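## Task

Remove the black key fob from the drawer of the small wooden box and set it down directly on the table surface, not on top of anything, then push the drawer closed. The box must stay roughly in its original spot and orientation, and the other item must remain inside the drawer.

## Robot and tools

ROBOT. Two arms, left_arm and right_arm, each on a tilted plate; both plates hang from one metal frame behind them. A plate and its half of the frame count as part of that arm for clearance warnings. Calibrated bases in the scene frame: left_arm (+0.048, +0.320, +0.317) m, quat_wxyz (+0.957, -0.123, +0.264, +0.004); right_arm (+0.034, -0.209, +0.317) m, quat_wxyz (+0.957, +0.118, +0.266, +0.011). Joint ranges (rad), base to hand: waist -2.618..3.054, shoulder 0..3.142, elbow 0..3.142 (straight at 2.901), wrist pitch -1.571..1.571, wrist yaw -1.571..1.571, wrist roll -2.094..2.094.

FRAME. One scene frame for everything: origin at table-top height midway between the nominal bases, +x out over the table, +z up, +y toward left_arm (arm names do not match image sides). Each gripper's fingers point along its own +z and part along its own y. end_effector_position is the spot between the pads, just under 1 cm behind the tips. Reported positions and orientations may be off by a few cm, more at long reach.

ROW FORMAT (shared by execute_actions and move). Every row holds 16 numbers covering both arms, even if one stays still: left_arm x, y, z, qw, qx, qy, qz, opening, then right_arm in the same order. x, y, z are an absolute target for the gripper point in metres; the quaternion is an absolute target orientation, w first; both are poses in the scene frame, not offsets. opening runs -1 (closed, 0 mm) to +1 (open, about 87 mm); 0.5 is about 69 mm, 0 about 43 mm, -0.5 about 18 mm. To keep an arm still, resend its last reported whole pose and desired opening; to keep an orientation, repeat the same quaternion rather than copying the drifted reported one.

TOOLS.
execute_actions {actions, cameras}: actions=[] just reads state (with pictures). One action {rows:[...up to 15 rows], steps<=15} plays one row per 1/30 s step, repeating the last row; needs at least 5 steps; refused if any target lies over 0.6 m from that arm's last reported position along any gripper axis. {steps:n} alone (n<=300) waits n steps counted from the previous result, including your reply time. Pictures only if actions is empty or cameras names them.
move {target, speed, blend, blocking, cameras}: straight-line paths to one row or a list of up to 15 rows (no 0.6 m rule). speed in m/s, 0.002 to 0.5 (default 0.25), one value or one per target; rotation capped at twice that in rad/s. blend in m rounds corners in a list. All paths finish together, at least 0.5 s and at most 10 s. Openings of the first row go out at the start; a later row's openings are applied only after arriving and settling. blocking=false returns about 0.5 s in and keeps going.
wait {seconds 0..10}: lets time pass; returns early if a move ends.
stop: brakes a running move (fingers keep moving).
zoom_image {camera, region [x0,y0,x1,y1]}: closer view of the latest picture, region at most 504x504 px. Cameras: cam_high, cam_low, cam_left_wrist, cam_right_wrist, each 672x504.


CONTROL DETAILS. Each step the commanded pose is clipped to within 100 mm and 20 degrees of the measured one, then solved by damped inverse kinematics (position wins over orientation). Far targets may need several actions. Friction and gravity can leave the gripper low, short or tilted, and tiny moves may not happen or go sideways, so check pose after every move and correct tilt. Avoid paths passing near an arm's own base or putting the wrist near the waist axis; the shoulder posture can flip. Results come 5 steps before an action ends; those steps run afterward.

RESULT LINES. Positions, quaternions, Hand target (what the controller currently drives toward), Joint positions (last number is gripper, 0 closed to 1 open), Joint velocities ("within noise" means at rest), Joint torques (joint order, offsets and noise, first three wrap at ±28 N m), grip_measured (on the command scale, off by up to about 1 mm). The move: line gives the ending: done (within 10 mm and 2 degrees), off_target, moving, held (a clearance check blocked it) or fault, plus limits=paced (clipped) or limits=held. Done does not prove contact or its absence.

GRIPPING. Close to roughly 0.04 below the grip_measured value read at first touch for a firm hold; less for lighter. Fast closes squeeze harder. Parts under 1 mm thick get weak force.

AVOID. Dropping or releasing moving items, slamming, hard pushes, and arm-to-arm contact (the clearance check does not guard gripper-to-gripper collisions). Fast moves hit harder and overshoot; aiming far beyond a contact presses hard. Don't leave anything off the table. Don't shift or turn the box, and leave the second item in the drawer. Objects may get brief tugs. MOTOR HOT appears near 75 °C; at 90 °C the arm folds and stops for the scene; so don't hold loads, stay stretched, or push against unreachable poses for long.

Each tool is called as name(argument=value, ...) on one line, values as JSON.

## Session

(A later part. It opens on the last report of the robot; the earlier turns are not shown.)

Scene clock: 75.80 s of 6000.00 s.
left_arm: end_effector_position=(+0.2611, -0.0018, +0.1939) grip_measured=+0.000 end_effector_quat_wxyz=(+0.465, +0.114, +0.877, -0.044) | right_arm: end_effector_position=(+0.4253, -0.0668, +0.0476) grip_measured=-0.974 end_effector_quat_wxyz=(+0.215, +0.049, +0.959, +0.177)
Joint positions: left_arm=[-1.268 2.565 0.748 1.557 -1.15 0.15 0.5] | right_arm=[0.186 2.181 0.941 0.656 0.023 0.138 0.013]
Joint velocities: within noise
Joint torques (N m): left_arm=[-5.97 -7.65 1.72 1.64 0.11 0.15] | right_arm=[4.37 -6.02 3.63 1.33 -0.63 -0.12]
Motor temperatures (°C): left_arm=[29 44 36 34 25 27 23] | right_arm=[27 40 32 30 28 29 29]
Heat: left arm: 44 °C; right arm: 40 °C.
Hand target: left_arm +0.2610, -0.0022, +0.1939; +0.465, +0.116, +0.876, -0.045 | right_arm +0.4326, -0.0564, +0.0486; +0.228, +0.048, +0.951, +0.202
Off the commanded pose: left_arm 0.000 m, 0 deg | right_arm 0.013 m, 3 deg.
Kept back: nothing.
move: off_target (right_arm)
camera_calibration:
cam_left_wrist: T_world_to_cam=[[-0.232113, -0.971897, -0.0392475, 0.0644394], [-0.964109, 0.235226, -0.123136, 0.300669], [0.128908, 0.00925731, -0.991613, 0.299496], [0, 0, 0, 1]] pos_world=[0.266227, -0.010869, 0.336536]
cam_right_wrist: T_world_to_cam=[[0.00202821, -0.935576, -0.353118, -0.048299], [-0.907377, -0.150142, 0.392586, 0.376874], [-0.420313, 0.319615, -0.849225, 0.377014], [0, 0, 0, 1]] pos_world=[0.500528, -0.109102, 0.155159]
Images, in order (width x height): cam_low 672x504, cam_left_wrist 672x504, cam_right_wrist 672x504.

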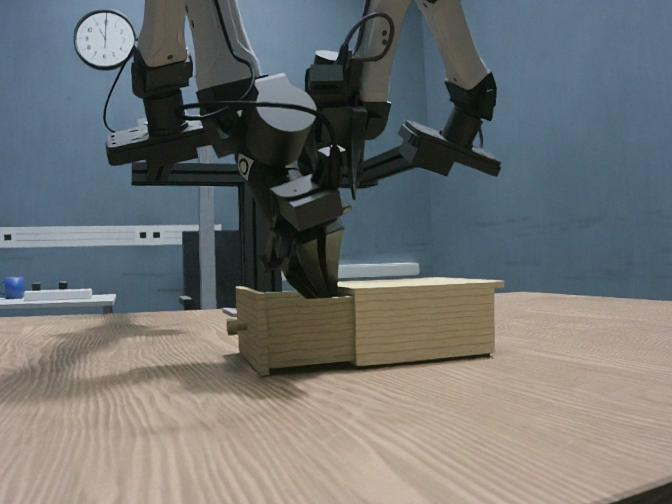

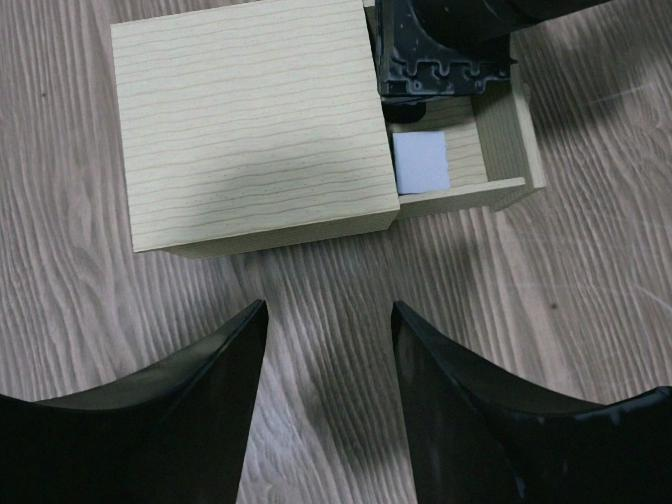

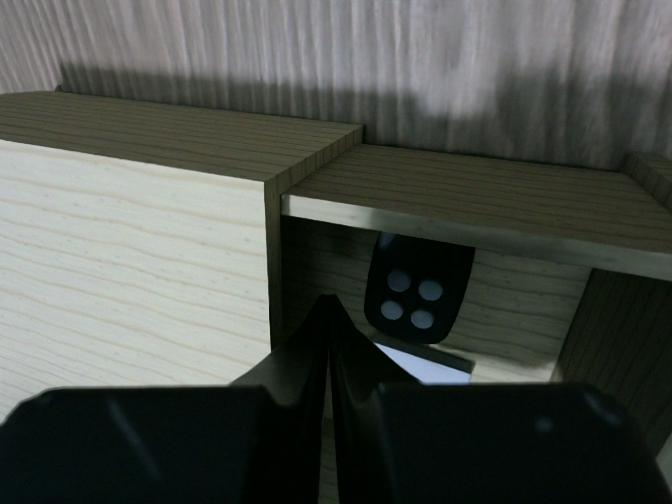

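move(target=[0.261,-0.0022,0.1939,0.465,0.116,0.876,-0.045,0, 0.431,-0.050,0.036,0.2283,0.0485,0.9511,0.2022,-1], speed=0.05, cameras=["cam_left_wrist","cam_right_wrist"])

zoom_image(camera="cam_right_wrist", region=[260, 150, 560, 375])

Scene clock: 77.00 s of 6000.00 s.
left_arm: end_effector_position=(+0.2611, -0.0018, +0.1939) grip_measured=+0.000 end_effector_quat_wxyz=(+0.465, +0.114, +0.877, -0.044) | right_arm: end_effector_position=(+0.4278, -0.0678, +0.0360) grip_measured=-0.974 end_effector_quat_wxyz=(+0.222, +0.051, +0.959, +0.171)
Joint positions: left_arm=[-1.268 2.565 0.748 1.557 -1.15 0.15 0.5] | right_arm=[0.178 2.229 0.964 0.692 0.03 0.133 0.013]
Joint velocities: within noise
Joint torques (N m): left_arm=[-6 -7.65 1.73 1.63 0.11 0.15] | right_arm=[5.59 -6.12 3.34 1.29 -0.66 0.03]
Motor temperatures (°C): left_arm=[29 44 36 34 25 27 23] | right_arm=[27 40 32 30 28 29 29]
Heat: left arm: 44 °C; right arm: 40 °C.
Hand target: left_arm +0.2610, -0.0022, +0.1939; +0.465, +0.116, +0.876, -0.045 | right_arm +0.4305, -0.0506, +0.0369; +0.228, +0.048, +0.951, +0.202
Off the commanded pose: left_arm 0.000 m, 0 deg | right_arm 0.018 m, 4 deg.
Kept back: nothing.
move: off_target (right_arm)
camera_calibration:
cam_left_wrist: T_world_to_cam=[[-0.232113, -0.971897, -0.0392475, 0.0644394], [-0.964109, 0.235226, -0.123136, 0.300669], [0.128908, 0.00925731, -0.991613, 0.299496], [0, 0, 0, 1]] pos_world=[0.266227, -0.010869, 0.336536]
cam_right_wrist: T_world_to_cam=[[-0.00198998, -0.9393, -0.343092, -0.0523144], [-0.913277, -0.138047, 0.383235, 0.387283], [-0.407335, 0.314101, -0.857566, 0.362877], [0, 0, 0, 1]] pos_world=[0.501405, -0.109656, 0.144822]
Images, in order (width x height): cam_left_wrist 672x504, cam_right_wrist 672x504.

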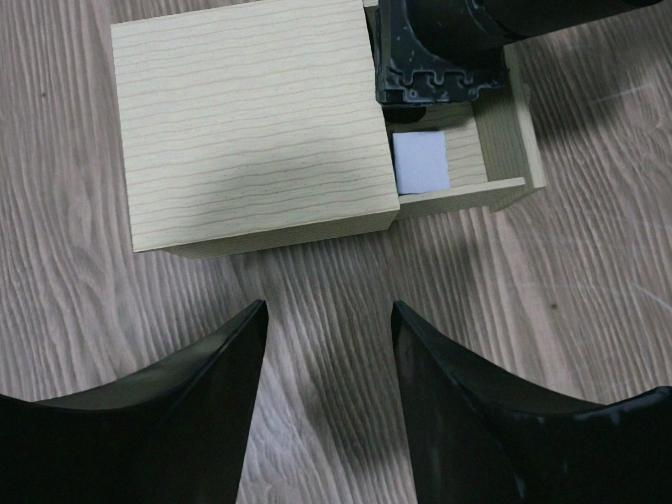

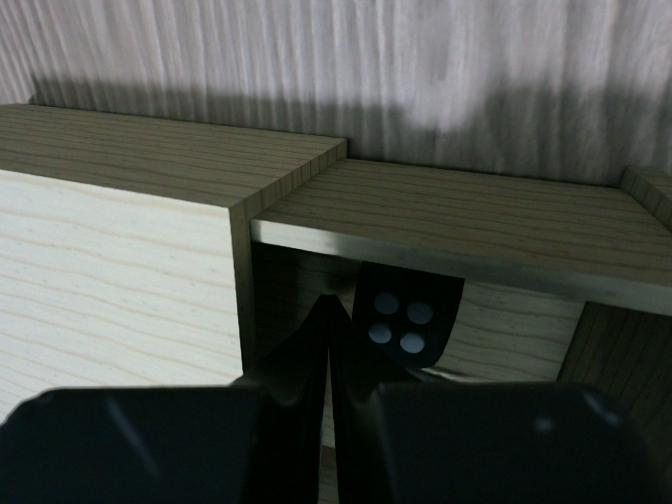

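Scaled by 1.680 from the camera's 672x504 image, which has a finer 960x720 frame.

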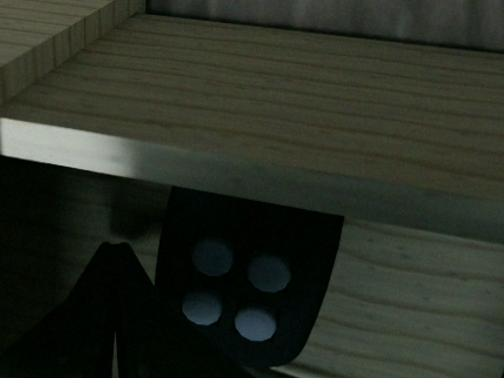

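move(target=[0.261,-0.0022,0.1939,0.465,0.116,0.876,-0.045,0, 0.431,-0.043,0.034,0.2283,0.0485,0.9511,0.2022,-1], speed=0.05, cameras=["cam_left_wrist","cam_right_wrist"])

zoom_image(camera="cam_right_wrist", region=[200, 200, 500, 425])

Scene clock: 78.30 s of 6000.00 s.
left_arm: end_effector_position=(+0.2611, -0.0018, +0.1939) grip_measured=+0.000 end_effector_quat_wxyz=(+0.465, +0.114, +0.877, -0.044) | right_arm: end_effector_position=(+0.4288, -0.0671, +0.0319) grip_measured=-0.974 end_effector_quat_wxyz=(+0.223, +0.051, +0.959, +0.169)
Joint positions: left_arm=[-1.268 2.565 0.748 1.557 -1.15 0.15 0.5] | right_arm=[0.178 2.245 0.977 0.697 0.034 0.133 0.013]
Joint velocities: within noise
Joint torques (N m): left_arm=[-5.98 -7.64 1.73 1.62 0.12 0.15] | right_arm=[7.13 -6 3.36 1.28 -0.58 0.09]
Motor temperatures (°C): left_arm=[29 44 36 34 25 27 23] | right_arm=[27 40 31 31 28 29 29]
Heat: left arm: 44 °C; right arm: 40 °C.
Hand target: left_arm +0.2610, -0.0022, +0.1939; +0.465, +0.116, +0.876, -0.045 | right_arm +0.4302, -0.0438, +0.0351; +0.228, +0.048, +0.951, +0.202
Off the commanded pose: left_arm 0.000 m, 0 deg | right_arm 0.024 m, 4 deg.
Kept back: nothing.
move: off_target (right_arm)
camera_calibration:
cam_left_wrist: T_world_to_cam=[[-0.232113, -0.971897, -0.0392475, 0.0644394], [-0.964109, 0.235226, -0.123136, 0.300669], [0.128908, 0.00925731, -0.991613, 0.299496], [0, 0, 0, 1]] pos_world=[0.266227, -0.010869, 0.336536]
cam_right_wrist: T_world_to_cam=[[-0.00381436, -0.940526, -0.339701, -0.0524516], [-0.913921, -0.134599, 0.382926, 0.390335], [-0.405875, 0.31192, -0.859053, 0.358855], [0, 0, 0, 1]] pos_world=[0.502185, -0.108727, 0.140988]
Images, in order (width x height): cam_left_wrist 672x504, cam_right_wrist 672x504.

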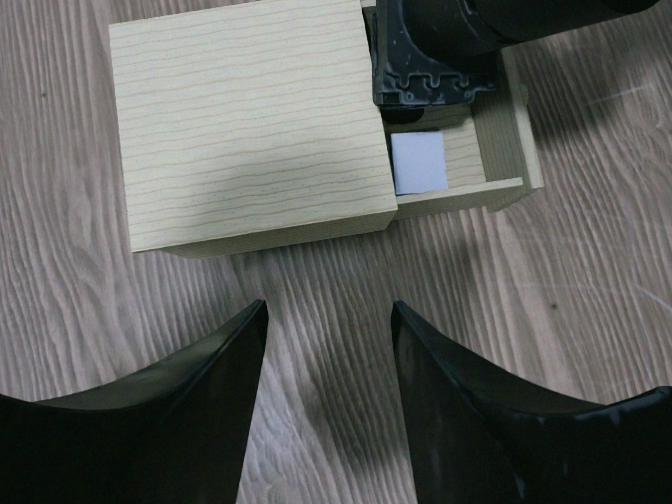

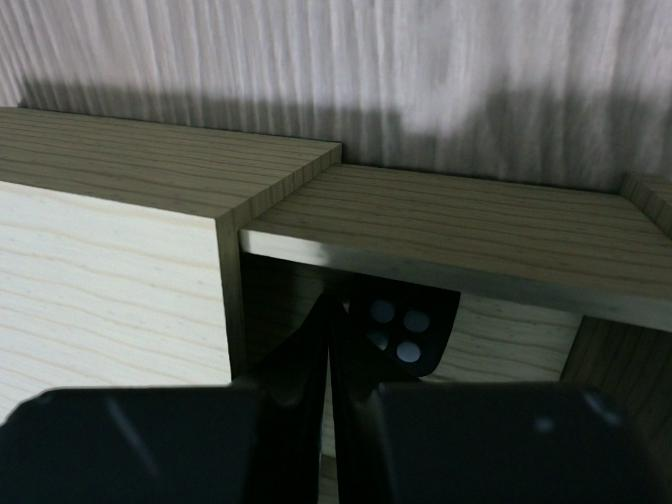

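Scaled by 1.680 from the camera's 672x504 image, which has a finer 960x720 frame.

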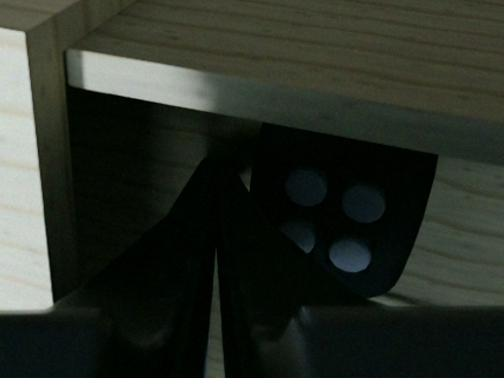

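move(target=[0.261,-0.0022,0.1939,0.465,0.116,0.876,-0.045,0, 0.431,-0.049,0.024,0.2283,0.0485,0.9511,0.2022,-1], speed=0.04, cameras=["cam_left_wrist","cam_right_wrist"])

zoom_image(camera="cam_right_wrist", region=[200, 200, 500, 425])

Scene clock: 79.33 s of 6000.00 s.
left_arm: end_effector_position=(+0.2611, -0.0018, +0.1939) grip_measured=+0.000 end_effector_quat_wxyz=(+0.465, +0.114, +0.877, -0.044) | right_arm: end_effector_position=(+0.4291, -0.0659, +0.0292) grip_measured=-0.974 end_effector_quat_wxyz=(+0.225, +0.050, +0.958, +0.172)
Joint positions: left_arm=[-1.268 2.565 0.748 1.557 -1.15 0.15 0.5] | right_arm=[0.176 2.259 0.983 0.71 0.026 0.13 0.013]
Joint velocities: within noise
Joint torques (N m): left_arm=[-5.96 -7.64 1.76 1.64 0.11 0.15] | right_arm=[5.16 -4.75 4.44 1.28 -0.66 0.03]
Motor temperatures (°C): left_arm=[29 44 36 34 25 27 23] | right_arm=[27 40 31 31 28 29 29]
Heat: left arm: 44 °C; right arm: 40 °C.
Hand target: left_arm +0.2610, -0.0022, +0.1939; +0.465, +0.116, +0.876, -0.045 | right_arm +0.4302, -0.0495, +0.0251; +0.228, +0.048, +0.951, +0.202
Off the commanded pose: left_arm 0.000 m, 0 deg | right_arm 0.018 m, 4 deg.
Kept back: nothing.
move: off_target (right_arm)
camera_calibration:
cam_left_wrist: T_world_to_cam=[[-0.232113, -0.971897, -0.0392475, 0.0644394], [-0.964109, 0.235226, -0.123136, 0.300669], [0.128908, 0.00925731, -0.991613, 0.299496], [0, 0, 0, 1]] pos_world=[0.266227, -0.010869, 0.336536]
cam_right_wrist: T_world_to_cam=[[0.000966514, -0.938538, -0.345176, -0.0539729], [-0.915599, -0.139623, 0.377072, 0.392399], [-0.402091, 0.315678, -0.859459, 0.354932], [0, 0, 0, 1]] pos_world=[0.502047, -0.107912, 0.138456]
Images, in order (width x height): cam_left_wrist 672x504, cam_right_wrist 672x504.

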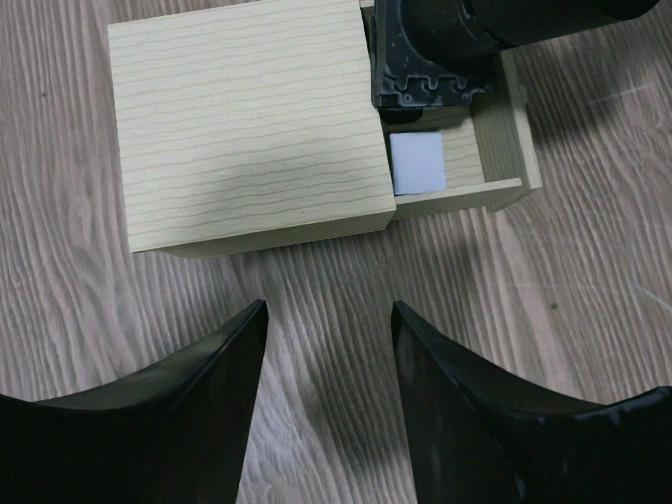

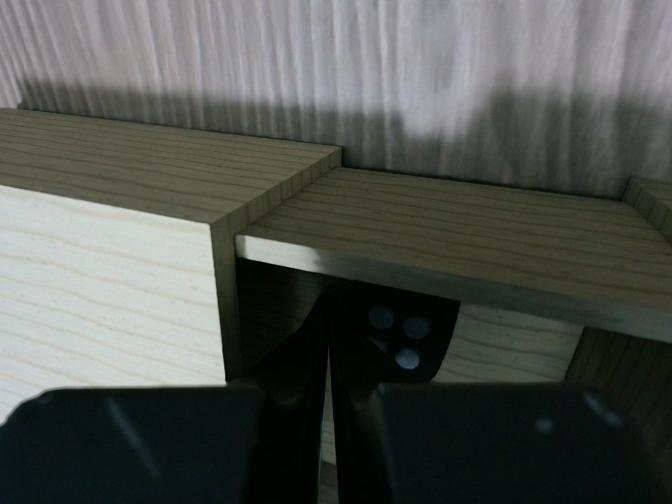

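Scaled by 1.680 from the camera's 672x504 image, which has a finer 960x720 frame.

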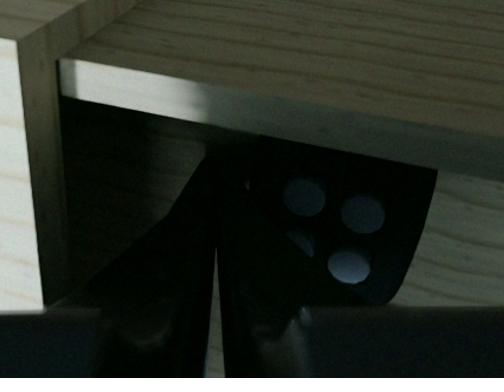

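move(target=[0.261,-0.0022,0.1939,0.465,0.116,0.876,-0.045,0, 0.431,-0.049,0.018,0.2283,0.0485,0.9511,0.2022,-1], speed=0.04, cameras=["cam_left_wrist","cam_right_wrist"])

zoom_image(camera="cam_right_wrist", region=[200, 200, 500, 425])

Scene clock: 80.33 s of 6000.00 s.
left_arm: end_effector_position=(+0.2611, -0.0018, +0.1939) grip_measured=+0.000 end_effector_quat_wxyz=(+0.465, +0.114, +0.877, -0.044) | right_arm: end_effector_position=(+0.4298, -0.0652, +0.0285) grip_measured=-0.974 end_effector_quat_wxyz=(+0.228, +0.048, +0.956, +0.179)
Joint positions: left_arm=[-1.268 2.565 0.748 1.557 -1.15 0.15 0.5] | right_arm=[0.171 2.265 0.983 0.723 0.008 0.126 0.013]
Joint velocities: within noise
Joint torques (N m): left_arm=[-5.98 -7.68 1.72 1.64 0.11 0.15] | right_arm=[5.07 -3.62 5.68 1.25 -0.55 0.04]
Motor temperatures (°C): left_arm=[29 44 36 34 25 27 23] | right_arm=[27 40 31 31 28 29 28]
Heat: left arm: 44 °C; right arm: 40 °C.
Hand target: left_arm +0.2610, -0.0022, +0.1939; +0.465, +0.116, +0.876, -0.045 | right_arm +0.4298, -0.0497, +0.0193; +0.228, +0.048, +0.951, +0.202
Off the commanded pose: left_arm 0.000 m, 0 deg | right_arm 0.019 m, 3 deg.
Kept back: nothing.
move: off_target (right_arm)
camera_calibration:
cam_left_wrist: T_world_to_cam=[[-0.232113, -0.971897, -0.0392475, 0.0644394], [-0.964109, 0.235226, -0.123136, 0.300669], [0.128908, 0.00925731, -0.991613, 0.299496], [0, 0, 0, 1]] pos_world=[0.266227, -0.010869, 0.336536]
cam_right_wrist: T_world_to_cam=[[0.00822645, -0.934288, -0.356424, -0.0560318], [-0.917685, -0.148643, 0.368455, 0.393895], [-0.397223, 0.324054, -0.858605, 0.352812], [0, 0, 0, 1]] pos_world=[0.502078, -0.10813, 0.137822]
Images, in order (width x height): cam_left_wrist 672x504, cam_right_wrist 672x504.

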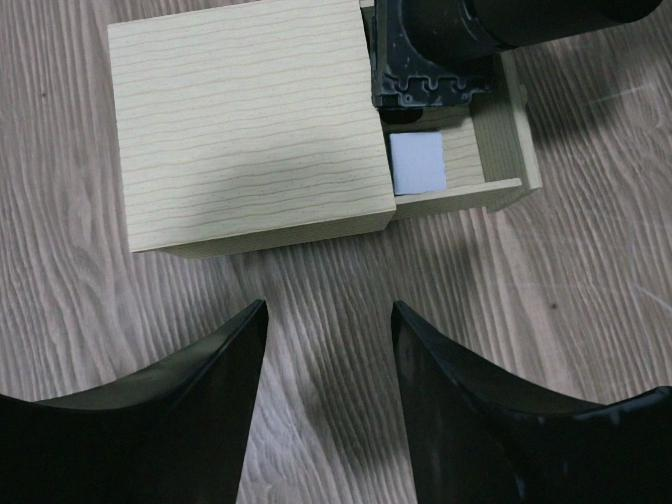

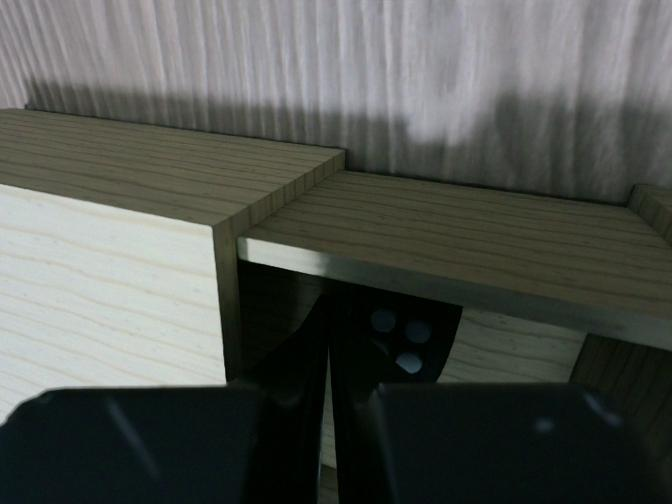

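Scaled by 1.680 from the camera's 672x504 image, which has a finer 960x720 frame.

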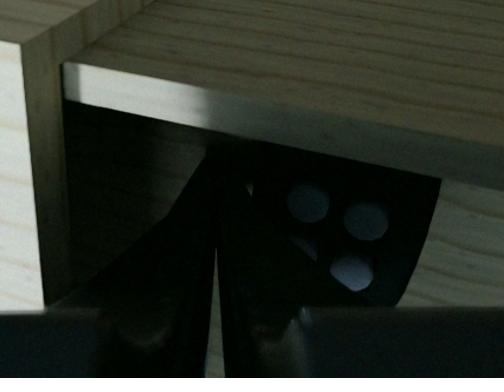

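move(target=[[0.261,-0.0022,0.1939,0.465,0.116,0.876,-0.045,0, 0.431,-0.060,0.027,0.2283,0.0485,0.9511,0.2022,-1],[0.261,-0.0022,0.1939,0.465,0.116,0.876,-0.045,0, 0.431,-0.082,0.027,0.2264,0.0318,0.9638,0.1353,-1]], speed=0.04, blend=0.01, cameras=["cam_left_wrist","cam_right_wrist"])

zoom_image(camera="cam_right_wrist", region=[200, 200, 500, 425])

Scene clock: 83.07 s of 6000.00 s.
left_arm: end_effector_position=(+0.2611, -0.0018, +0.1939) grip_measured=+0.000 end_effector_quat_wxyz=(+0.465, +0.114, +0.877, -0.044) | right_arm: end_effector_position=(+0.4311, -0.0673, +0.0288) grip_measured=-0.974 end_effector_quat_wxyz=(+0.232, +0.034, +0.957, +0.173)
Joint positions: left_arm=[-1.268 2.565 0.748 1.557 -1.15 0.15 0.5] | right_arm=[0.171 2.261 0.983 0.723 0.014 0.095 0.013]
Joint velocities: within noise
Joint torques (N m): left_arm=[-5.96 -7.69 1.76 1.63 0.11 0.15] | right_arm=[3.86 -9.39 1.69 0.71 0.52 -0.45]
Motor temperatures (°C): left_arm=[29 44 36 34 25 27 23] | right_arm=[27 40 31 31 28 29 28]
Heat: left arm: 44 °C; right arm: 40 °C.
Hand target: left_arm +0.2610, -0.0022, +0.1939; +0.465, +0.116, +0.876, -0.045 | right_arm +0.4309, -0.0820, +0.0273; +0.227, +0.032, +0.964, +0.136
Off the commanded pose: left_arm 0.000 m, 0 deg | right_arm 0.015 m, 4 deg.
Kept back: nothing.
move: off_target (right_arm); blend cut to 0.0064 m at target 1
camera_calibration:
cam_left_wrist: T_world_to_cam=[[-0.232113, -0.971897, -0.0392475, 0.0644394], [-0.964109, 0.235226, -0.123136, 0.300669], [0.128908, 0.00925731, -0.991613, 0.299496], [0, 0, 0, 1]] pos_world=[0.266227, -0.010869, 0.336536]
cam_right_wrist: T_world_to_cam=[[0.0335774, -0.940283, -0.338735, -0.0698066], [-0.918726, -0.16247, 0.359925, 0.394461], [-0.393465, 0.299119, -0.869318, 0.351262], [0, 0, 0, 1]] pos_world=[0.502955, -0.106619, 0.139736]
Images, in order (width x height): cam_left_wrist 672x504, cam_right_wrist 672x504.

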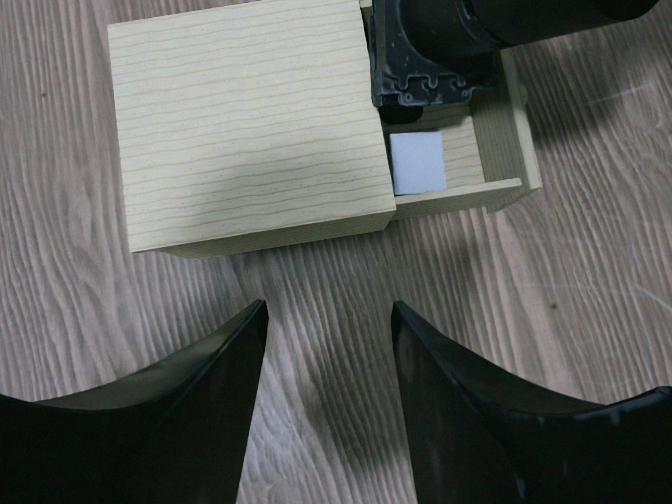

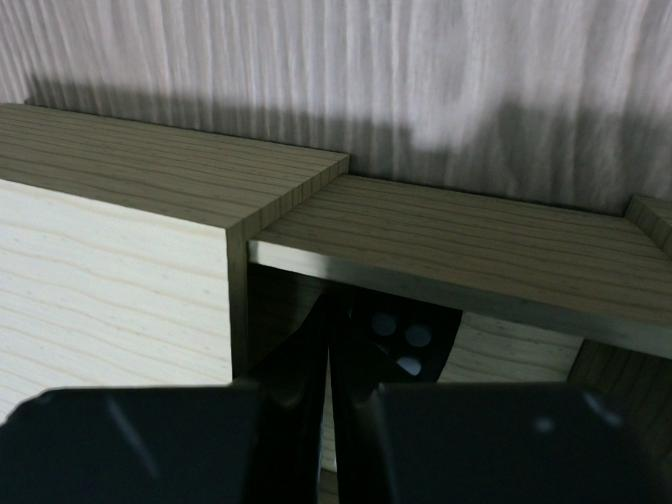

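Scaled by 1.680 from the camera's 672x504 image, which has a finer 960x720 frame.

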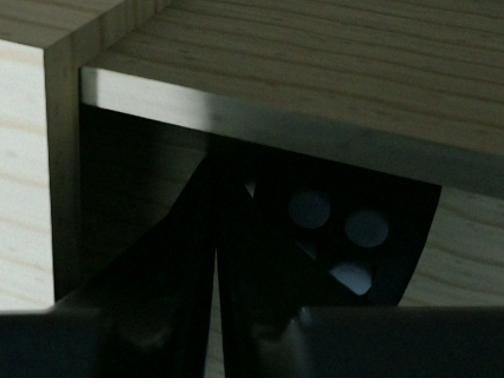

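move(target=[0.261,-0.0022,0.1939,0.465,0.116,0.876,-0.045,0, 0.431,-0.096,0.027,0.2264,0.0318,0.9638,0.1353,-1], speed=0.04, cameras=["cam_left_wrist","cam_right_wrist"])

zoom_image(camera="cam_right_wrist", region=[200, 200, 500, 425])

Scene clock: 84.07 s of 6000.00 s.
left_arm: end_effector_position=(+0.2611, -0.0018, +0.1939) grip_measured=+0.000 end_effector_quat_wxyz=(+0.465, +0.114, +0.877, -0.044) | right_arm: end_effector_position=(+0.4320, -0.0740, +0.0288) grip_measured=-0.974 end_effector_quat_wxyz=(+0.234, +0.031, +0.957, +0.167)
Joint positions: left_arm=[-1.268 2.565 0.748 1.557 -1.15 0.15 0.5] | right_arm=[0.16 2.253 0.978 0.72 0.013 0.08 0.013]
Joint velocities: within noise
Joint torques (N m): left_arm=[-5.96 -7.71 1.78 1.64 0.11 0.15] | right_arm=[1.63 -9.89 0.73 0.71 0.27 -0.45]
Motor temperatures (°C): left_arm=[29 44 36 34 25 27 23] | right_arm=[27 40 31 31 28 29 28]
Heat: left arm: 44 °C; right arm: 40 °C.
Hand target: left_arm +0.2610, -0.0022, +0.1939; +0.465, +0.116, +0.876, -0.045 | right_arm +0.4308, -0.0956, +0.0269; +0.227, +0.032, +0.964, +0.136
Off the commanded pose: left_arm 0.000 m, 0 deg | right_arm 0.022 m, 4 deg.
Kept back: nothing.
move: off_target (right_arm)
camera_calibration:
cam_left_wrist: T_world_to_cam=[[-0.232113, -0.971897, -0.0392475, 0.0644394], [-0.964109, 0.235226, -0.123136, 0.300669], [0.128908, 0.00925731, -0.991613, 0.299496], [0, 0, 0, 1]] pos_world=[0.266227, -0.010869, 0.336536]
cam_right_wrist: T_world_to_cam=[[0.0375305, -0.9443, -0.326938, -0.0784172], [-0.919276, -0.160907, 0.359222, 0.394567], [-0.39182, 0.287064, -0.874112, 0.352162], [0, 0, 0, 1]] pos_world=[0.503643, -0.111654, 0.140455]
Images, in order (width x height): cam_left_wrist 672x504, cam_right_wrist 672x504.

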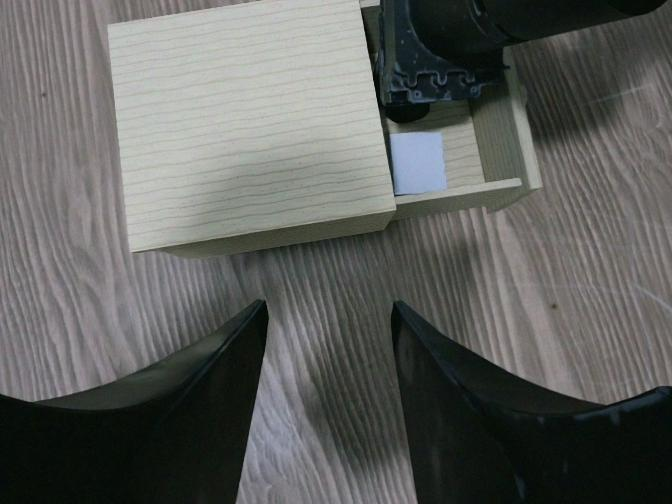

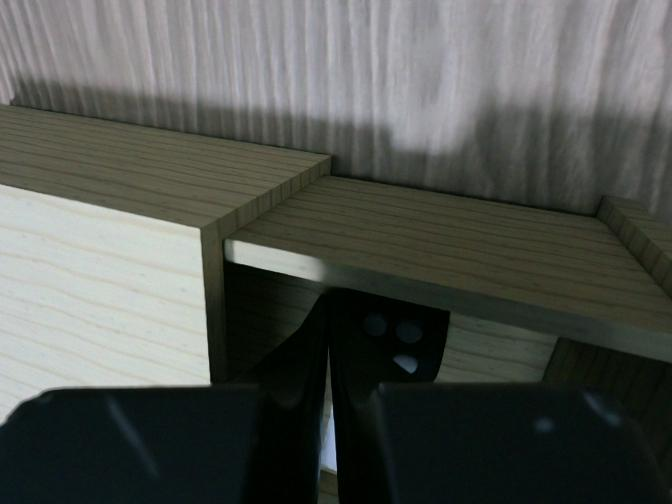

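Scaled by 1.680 from the camera's 672x504 image, which has a finer 960x720 frame.

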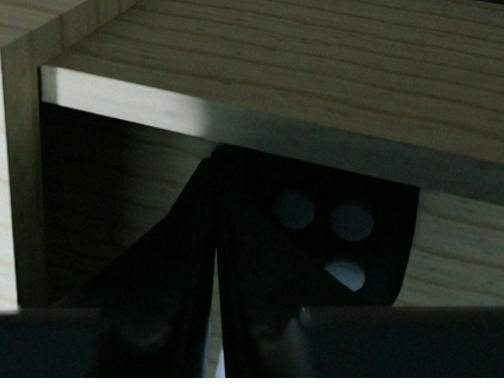

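move(target=[0.261,-0.0022,0.1939,0.465,0.116,0.876,-0.045,0, 0.431,-0.108,0.027,0.2264,0.0318,0.9638,0.1353,-1], speed=0.04, cameras=["cam_left_wrist","cam_right_wrist"])

zoom_image(camera="cam_right_wrist", region=[200, 200, 500, 425])

Scene clock: 85.03 s of 6000.00 s.
left_arm: end_effector_position=(+0.2611, -0.0018, +0.1939) grip_measured=+0.000 end_effector_quat_wxyz=(+0.465, +0.114, +0.877, -0.044) | right_arm: end_effector_position=(+0.4325, -0.0879, +0.0278) grip_measured=-0.974 end_effector_quat_wxyz=(+0.234, +0.032, +0.958, +0.164)
Joint positions: left_arm=[-1.268 2.565 0.748 1.557 -1.15 0.15 0.5] | right_arm=[0.128 2.24 0.966 0.72 -0.007 0.062 0.013]
Joint velocities: within noise
Joint torques (N m): left_arm=[-5.98 -7.64 1.7 1.63 0.11 0.15] | right_arm=[1.62 -10.04 0.79 0.68 0.16 -0.39]
Motor temperatures (°C): left_arm=[29 45 36 34 25 27 23] | right_arm=[27 40 31 31 28 29 28]
Heat: left arm: 45 °C; right arm: 40 °C.
Hand target: left_arm +0.2610, -0.0022, +0.1939; +0.465, +0.116, +0.876, -0.045 | right_arm +0.4307, -0.1076, +0.0268; +0.227, +0.032, +0.964, +0.136
Off the commanded pose: left_arm 0.000 m, 0 deg | right_arm 0.020 m, 3 deg.
Kept back: nothing.
move: off_target (right_arm)
camera_calibration:
cam_left_wrist: T_world_to_cam=[[-0.232113, -0.971897, -0.0392475, 0.0644394], [-0.964109, 0.235226, -0.123136, 0.300669], [0.128908, 0.00925731, -0.991613, 0.299496], [0, 0, 0, 1]] pos_world=[0.266227, -0.010869, 0.336536]
cam_right_wrist: T_world_to_cam=[[0.0346095, -0.946566, -0.320647, -0.0909864], [-0.920037, -0.155475, 0.359667, 0.393911], [-0.390301, 0.282559, -0.876257, 0.354483], [0, 0, 0, 1]] pos_world=[0.503917, -0.125043, 0.139767]
Images, in order (width x height): cam_left_wrist 672x504, cam_right_wrist 672x504.

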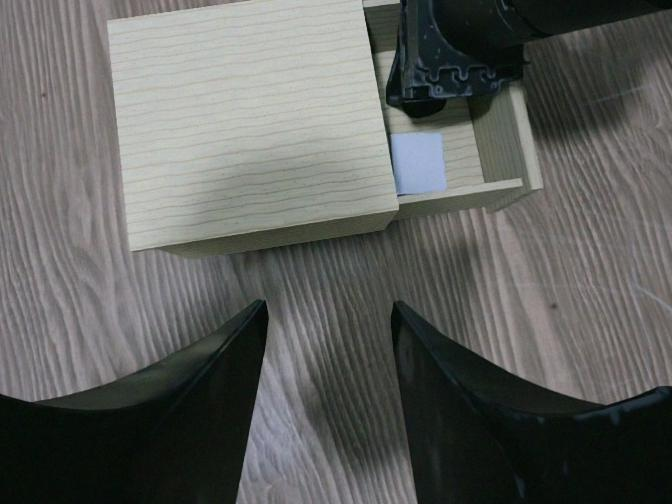

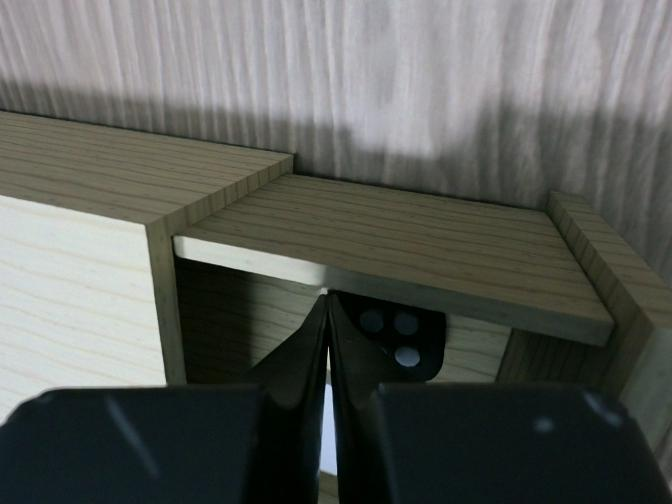

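Scaled by 1.680 from the camera's 672x504 image, which has a finer 960x720 frame.

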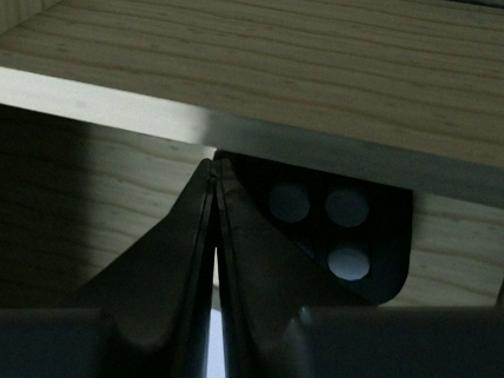

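move(target=[[0.261,-0.0022,0.1939,0.465,0.116,0.876,-0.045,0, 0.431,-0.088,0.11,0.2078,0.0054,0.9778,0.0256,-1],[0.261,-0.0022,0.1939,0.465,0.116,0.876,-0.045,0, 0.425,-0.105,0.12,0.2078,0.0054,0.9778,0.0256,0]], speed=0.12, cameras=["cam_left_wrist","cam_right_wrist"])

zoom_image(camera="cam_left_wrist", region=[340, 0, 560, 220])

Scene clock: 89.37 s of 6000.00 s.
left_arm: end_effector_position=(+0.2611, -0.0018, +0.1939) grip_measured=+0.000 end_effector_quat_wxyz=(+0.465, +0.114, +0.877, -0.044) | right_arm: end_effector_position=(+0.4181, -0.0955, +0.1109) grip_measured=+0.000 end_effector_quat_wxyz=(+0.199, -0.004, +0.980, +0.033)
Joint positions: left_arm=[-1.268 2.565 0.748 1.557 -1.15 0.15 0.5] | right_arm=[0.318 1.919 0.883 0.36 0.388 0.073 0.5]
Joint velocities: within noise
Joint torques (N m): left_arm=[-6.05 -7.66 1.74 1.64 0.11 0.15] | right_arm=[3.1 -10.55 2.41 0.79 0.09 -0.13]
Motor temperatures (°C): left_arm=[29 45 36 34 25 27 23] | right_arm=[27 40 31 31 28 29 28]
Heat: left arm: 45 °C; right arm: 40 °C.
Hand target: left_arm +0.2610, -0.0022, +0.1939; +0.465, +0.116, +0.876, -0.045 | right_arm +0.4249, -0.1049, +0.1195; +0.208, +0.006, +0.978, +0.026
Off the commanded pose: left_arm 0.000 m, 0 deg | right_arm 0.015 m, 2 deg.
Kept back: nothing.
move: off_target (right_arm); target 2's new opening was sent with right_arm's hand 0.015 m and 2 deg from that target
camera_calibration:
cam_left_wrist: T_world_to_cam=[[-0.232113, -0.971897, -0.0392475, 0.0644394], [-0.964109, 0.235226, -0.123136, 0.300669], [0.128908, 0.00925731, -0.991613, 0.299496], [0, 0, 0, 1]] pos_world=[0.266227, -0.010869, 0.336536]
cam_right_wrist: T_world_to_cam=[[0.0401536, -0.997636, -0.0557729, -0.107654], [-0.886809, -0.0613004, 0.458053, 0.333837], [-0.460389, 0.0310674, -0.887174, 0.430275], [0, 0, 0, 1]] pos_world=[0.498466, -0.100303, 0.222809]
Images, in order (width x height): cam_left_wrist 672x504, cam_right_wrist 672x504.

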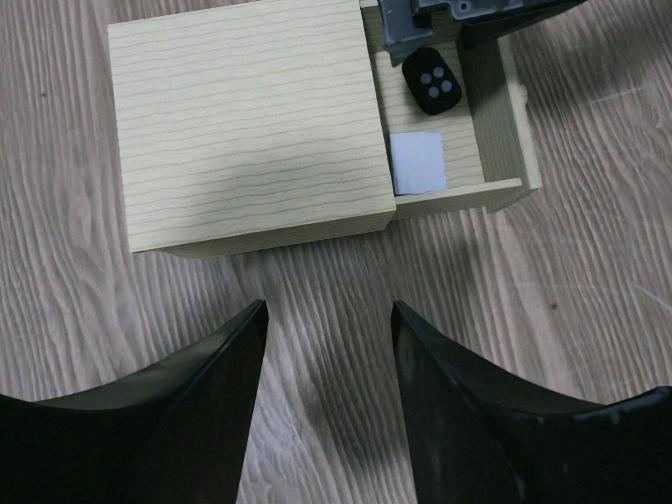

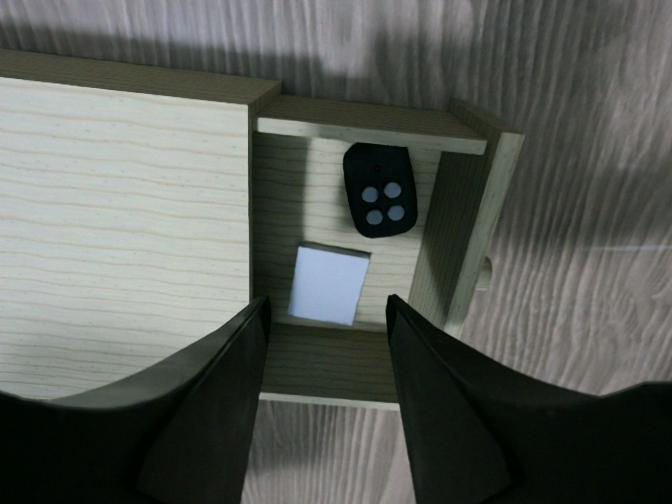

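Scaled by 2.291 from the camera's 672x504 image, which has a finer 960x720 frame.

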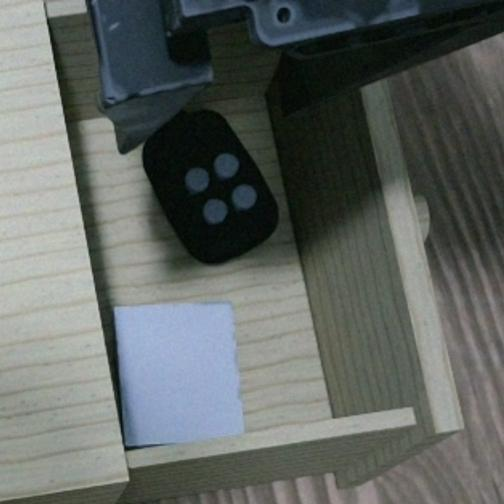

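move(target=[0.261,-0.0022,0.1939,0.465,0.116,0.876,-0.045,0, 0.440,-0.124,0.085,0.2078,-0.0073,0.9775,-0.0341,0], speed=0.08, cameras=["cam_left_wrist","cam_right_wrist"])

zoom_image(camera="cam_left_wrist", region=[340, 0, 560, 220])

Scene clock: 91.53 s of 6000.00 s.
left_arm: end_effector_position=(+0.2611, -0.0018, +0.1939) grip_measured=+0.000 end_effector_quat_wxyz=(+0.465, +0.114, +0.877, -0.044) | right_arm: end_effector_position=(+0.4348, -0.1189, +0.0899) grip_measured=+0.000 end_effector_quat_wxyz=(+0.203, -0.010, +0.979, -0.025)
Joint positions: left_arm=[-1.268 2.565 0.748 1.557 -1.15 0.15 0.5] | right_arm=[0.28 2.005 0.961 0.383 0.468 0.01 0.5]
Joint velocities: within noise
Joint torques (N m): left_arm=[-5.96 -7.65 1.78 1.65 0.11 0.16] | right_arm=[3.28 -6.42 4.7 1.09 0.13 -0.22]
Motor temperatures (°C): left_arm=[29 45 36 34 25 27 23] | right_arm=[27 41 31 31 28 29 28]
Heat: left arm: 45 °C; right arm: 41 °C.
Hand target: left_arm +0.2610, -0.0022, +0.1939; +0.465, +0.116, +0.876, -0.045 | right_arm +0.4397, -0.1240, +0.0852; +0.208, -0.007, +0.978, -0.034
Off the commanded pose: left_arm 0.000 m, 0 deg | right_arm 0.009 m, 1 deg.
Kept back: nothing.
move: done
camera_calibration:
cam_left_wrist: T_world_to_cam=[[-0.232113, -0.971897, -0.0392475, 0.0644394], [-0.964109, 0.235226, -0.123136, 0.300669], [0.128908, 0.00925731, -0.991613, 0.299496], [0, 0, 0, 1]] pos_world=[0.266227, -0.010869, 0.336536]
cam_right_wrist: T_world_to_cam=[[0.0297129, -0.997823, 0.0588831, -0.138654], [-0.891689, 0.000158971, 0.452648, 0.366763], [-0.451672, -0.0659549, -0.889743, 0.405013], [0, 0, 0, 1]] pos_world=[0.514091, -0.111698, 0.202508]
Images, in order (width x height): cam_left_wrist 672x504, cam_right_wrist 672x504.

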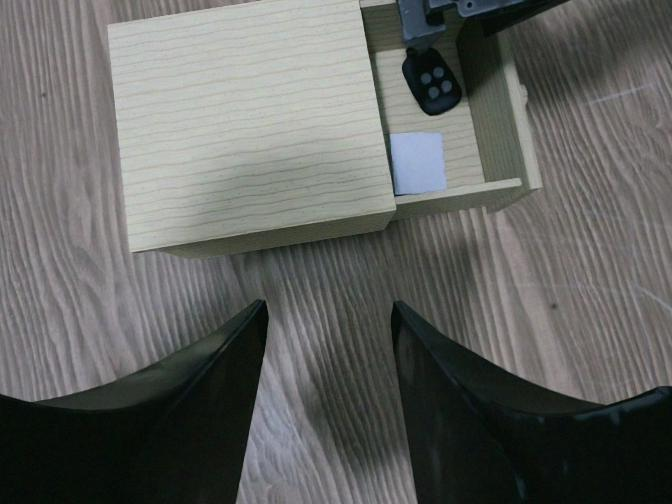

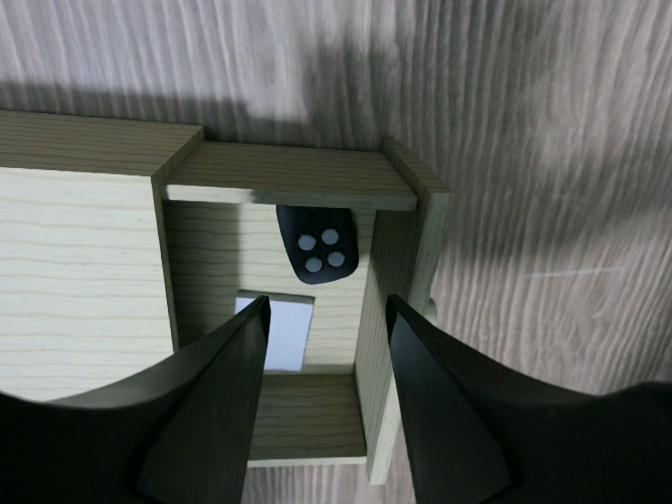

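Scaled by 2.291 from the camera's 672x504 image, which has a finer 960x720 frame.

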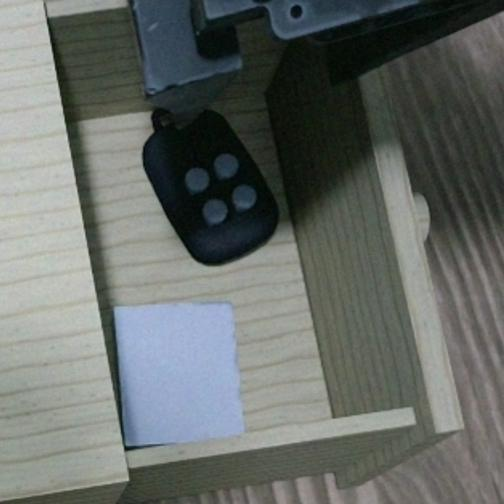

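move(target=[0.261,-0.0022,0.1939,0.465,0.116,0.876,-0.045,0, 0.440,-0.122,0.055,0.2078,-0.0087,0.9775,-0.0384,0], speed=0.06, cameras=["cam_left_wrist","cam_right_wrist"])

zoom_image(camera="cam_left_wrist", region=[340, 0, 560, 220])

Scene clock: 92.87 s of 6000.00 s.
left_arm: end_effector_position=(+0.2611, -0.0018, +0.1939) grip_measured=+0.000 end_effector_quat_wxyz=(+0.465, +0.114, +0.877, -0.044) | right_arm: end_effector_position=(+0.4360, -0.1174, +0.0606) grip_measured=+0.000 end_effector_quat_wxyz=(+0.204, -0.011, +0.978, -0.033)
Joint positions: left_arm=[-1.268 2.565 0.748 1.557 -1.15 0.15 0.5] | right_arm=[0.262 2.12 1.01 0.457 0.469 -0.009 0.5]
Joint velocities: within noise
Joint torques (N m): left_arm=[-6 -7.66 1.73 1.62 0.11 0.15] | right_arm=[3.25 -6.6 4.04 1 0.07 -0.24]
Motor temperatures (°C): left_arm=[29 45 36 34 25 27 23] | right_arm=[27 40 31 31 28 29 28]
Heat: left arm: 45 °C; right arm: 40 °C.
Hand target: left_arm +0.2610, -0.0022, +0.1939; +0.465, +0.116, +0.876, -0.045 | right_arm +0.4398, -0.1222, +0.0552; +0.208, -0.009, +0.977, -0.039
Off the commanded pose: left_arm 0.000 m, 0 deg | right_arm 0.008 m, 1 deg.
Kept back: nothing.
move: done
camera_calibration:
cam_left_wrist: T_world_to_cam=[[-0.232113, -0.971897, -0.0392475, 0.0644394], [-0.964109, 0.235226, -0.123136, 0.300669], [0.128908, 0.00925731, -0.991613, 0.299496], [0, 0, 0, 1]] pos_world=[0.266227, -0.010869, 0.336536]
cam_right_wrist: T_world_to_cam=[[0.0285977, -0.996763, 0.0751314, -0.135782], [-0.89263, 0.00836255, 0.450712, 0.382571], [-0.449882, -0.0799538, -0.889502, 0.377189], [0, 0, 0, 1]] pos_world=[0.515068, -0.108384, 0.173282]
Images, in order (width x height): cam_left_wrist 672x504, cam_right_wrist 672x504.

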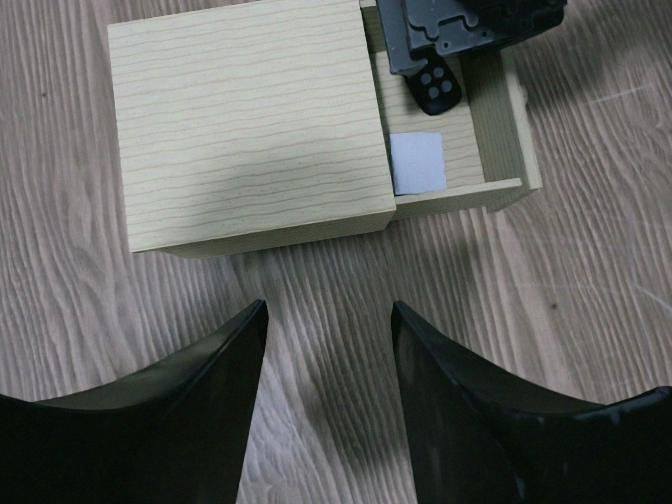

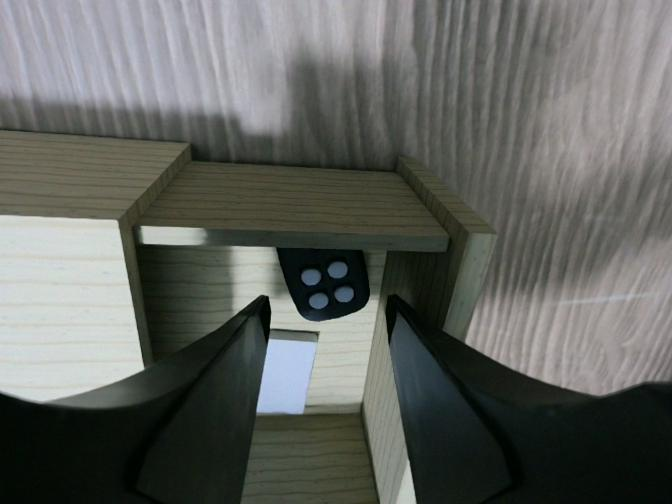

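Scaled by 2.291 from the camera's 672x504 image, which has a finer 960x720 frame.

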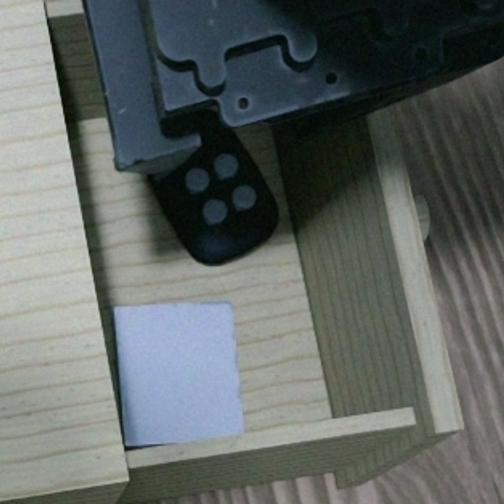

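move(target=[[0.261,-0.0022,0.1939,0.465,0.116,0.876,-0.045,0, 0.440,-0.122,0.085,0.2078,-0.0087,0.9775,-0.0384,-1],[0.261,-0.0022,0.1939,0.465,0.116,0.876,-0.045,0, 0.440,-0.150,0.065,0.2047,-0.0361,0.9633,-0.1698,-1]], speed=0.1, cameras=["cam_right_wrist"])

zoom_image(camera="cam_right_wrist", region=[200, 150, 500, 375])

Scene clock: 95.63 s of 6000.00 s.
left_arm: end_effector_position=(+0.2611, -0.0018, +0.1939) grip_measured=+0.000 end_effector_quat_wxyz=(+0.465, +0.114, +0.877, -0.044) | right_arm: end_effector_position=(+0.4383, -0.1440, +0.0664) grip_measured=-0.973 end_effector_quat_wxyz=(+0.203, -0.034, +0.968, -0.145)
Joint positions: left_arm=[-1.268 2.565 0.748 1.557 -1.15 0.15 0.5] | right_arm=[0.292 2.149 1.041 0.455 0.705 -0.084 0.013]
Joint velocities: within noise
Joint torques (N m): left_arm=[-5.97 -7.62 1.77 1.65 0.11 0.15] | right_arm=[4.72 -6.78 4.14 1.04 0.6 -0.33]
Motor temperatures (°C): left_arm=[29 45 36 34 25 27 23] | right_arm=[27 40 31 31 28 29 28]
Heat: left arm: 45 °C; right arm: 40 °C.
Hand target: left_arm +0.2610, -0.0022, +0.1939; +0.465, +0.116, +0.876, -0.045 | right_arm +0.4397, -0.1500, +0.0652; +0.204, -0.036, +0.964, -0.169
Off the commanded pose: left_arm 0.000 m, 0 deg | right_arm 0.006 m, 3 deg.
Kept back: nothing.
move: off_target (right_arm)
camera_calibration:
cam_right_wrist: T_world_to_cam=[[0.0256755, -0.953244, 0.301108, -0.170316], [-0.893839, 0.112989, 0.433919, 0.398911], [-0.447653, -0.280283, -0.849146, 0.348654], [0, 0, 0, 1]] pos_world=[0.517011, -0.109704, 0.174246]
Images, in order (width x height): cam_right_wrist 672x504.

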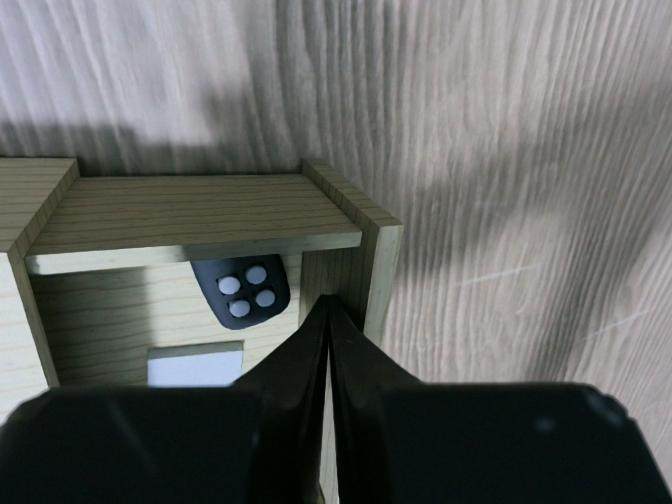

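Scaled by 1.680 from the camera's 672x504 image, which has a finer 960x720 frame.

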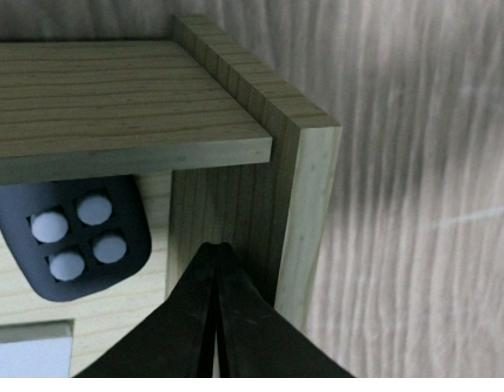

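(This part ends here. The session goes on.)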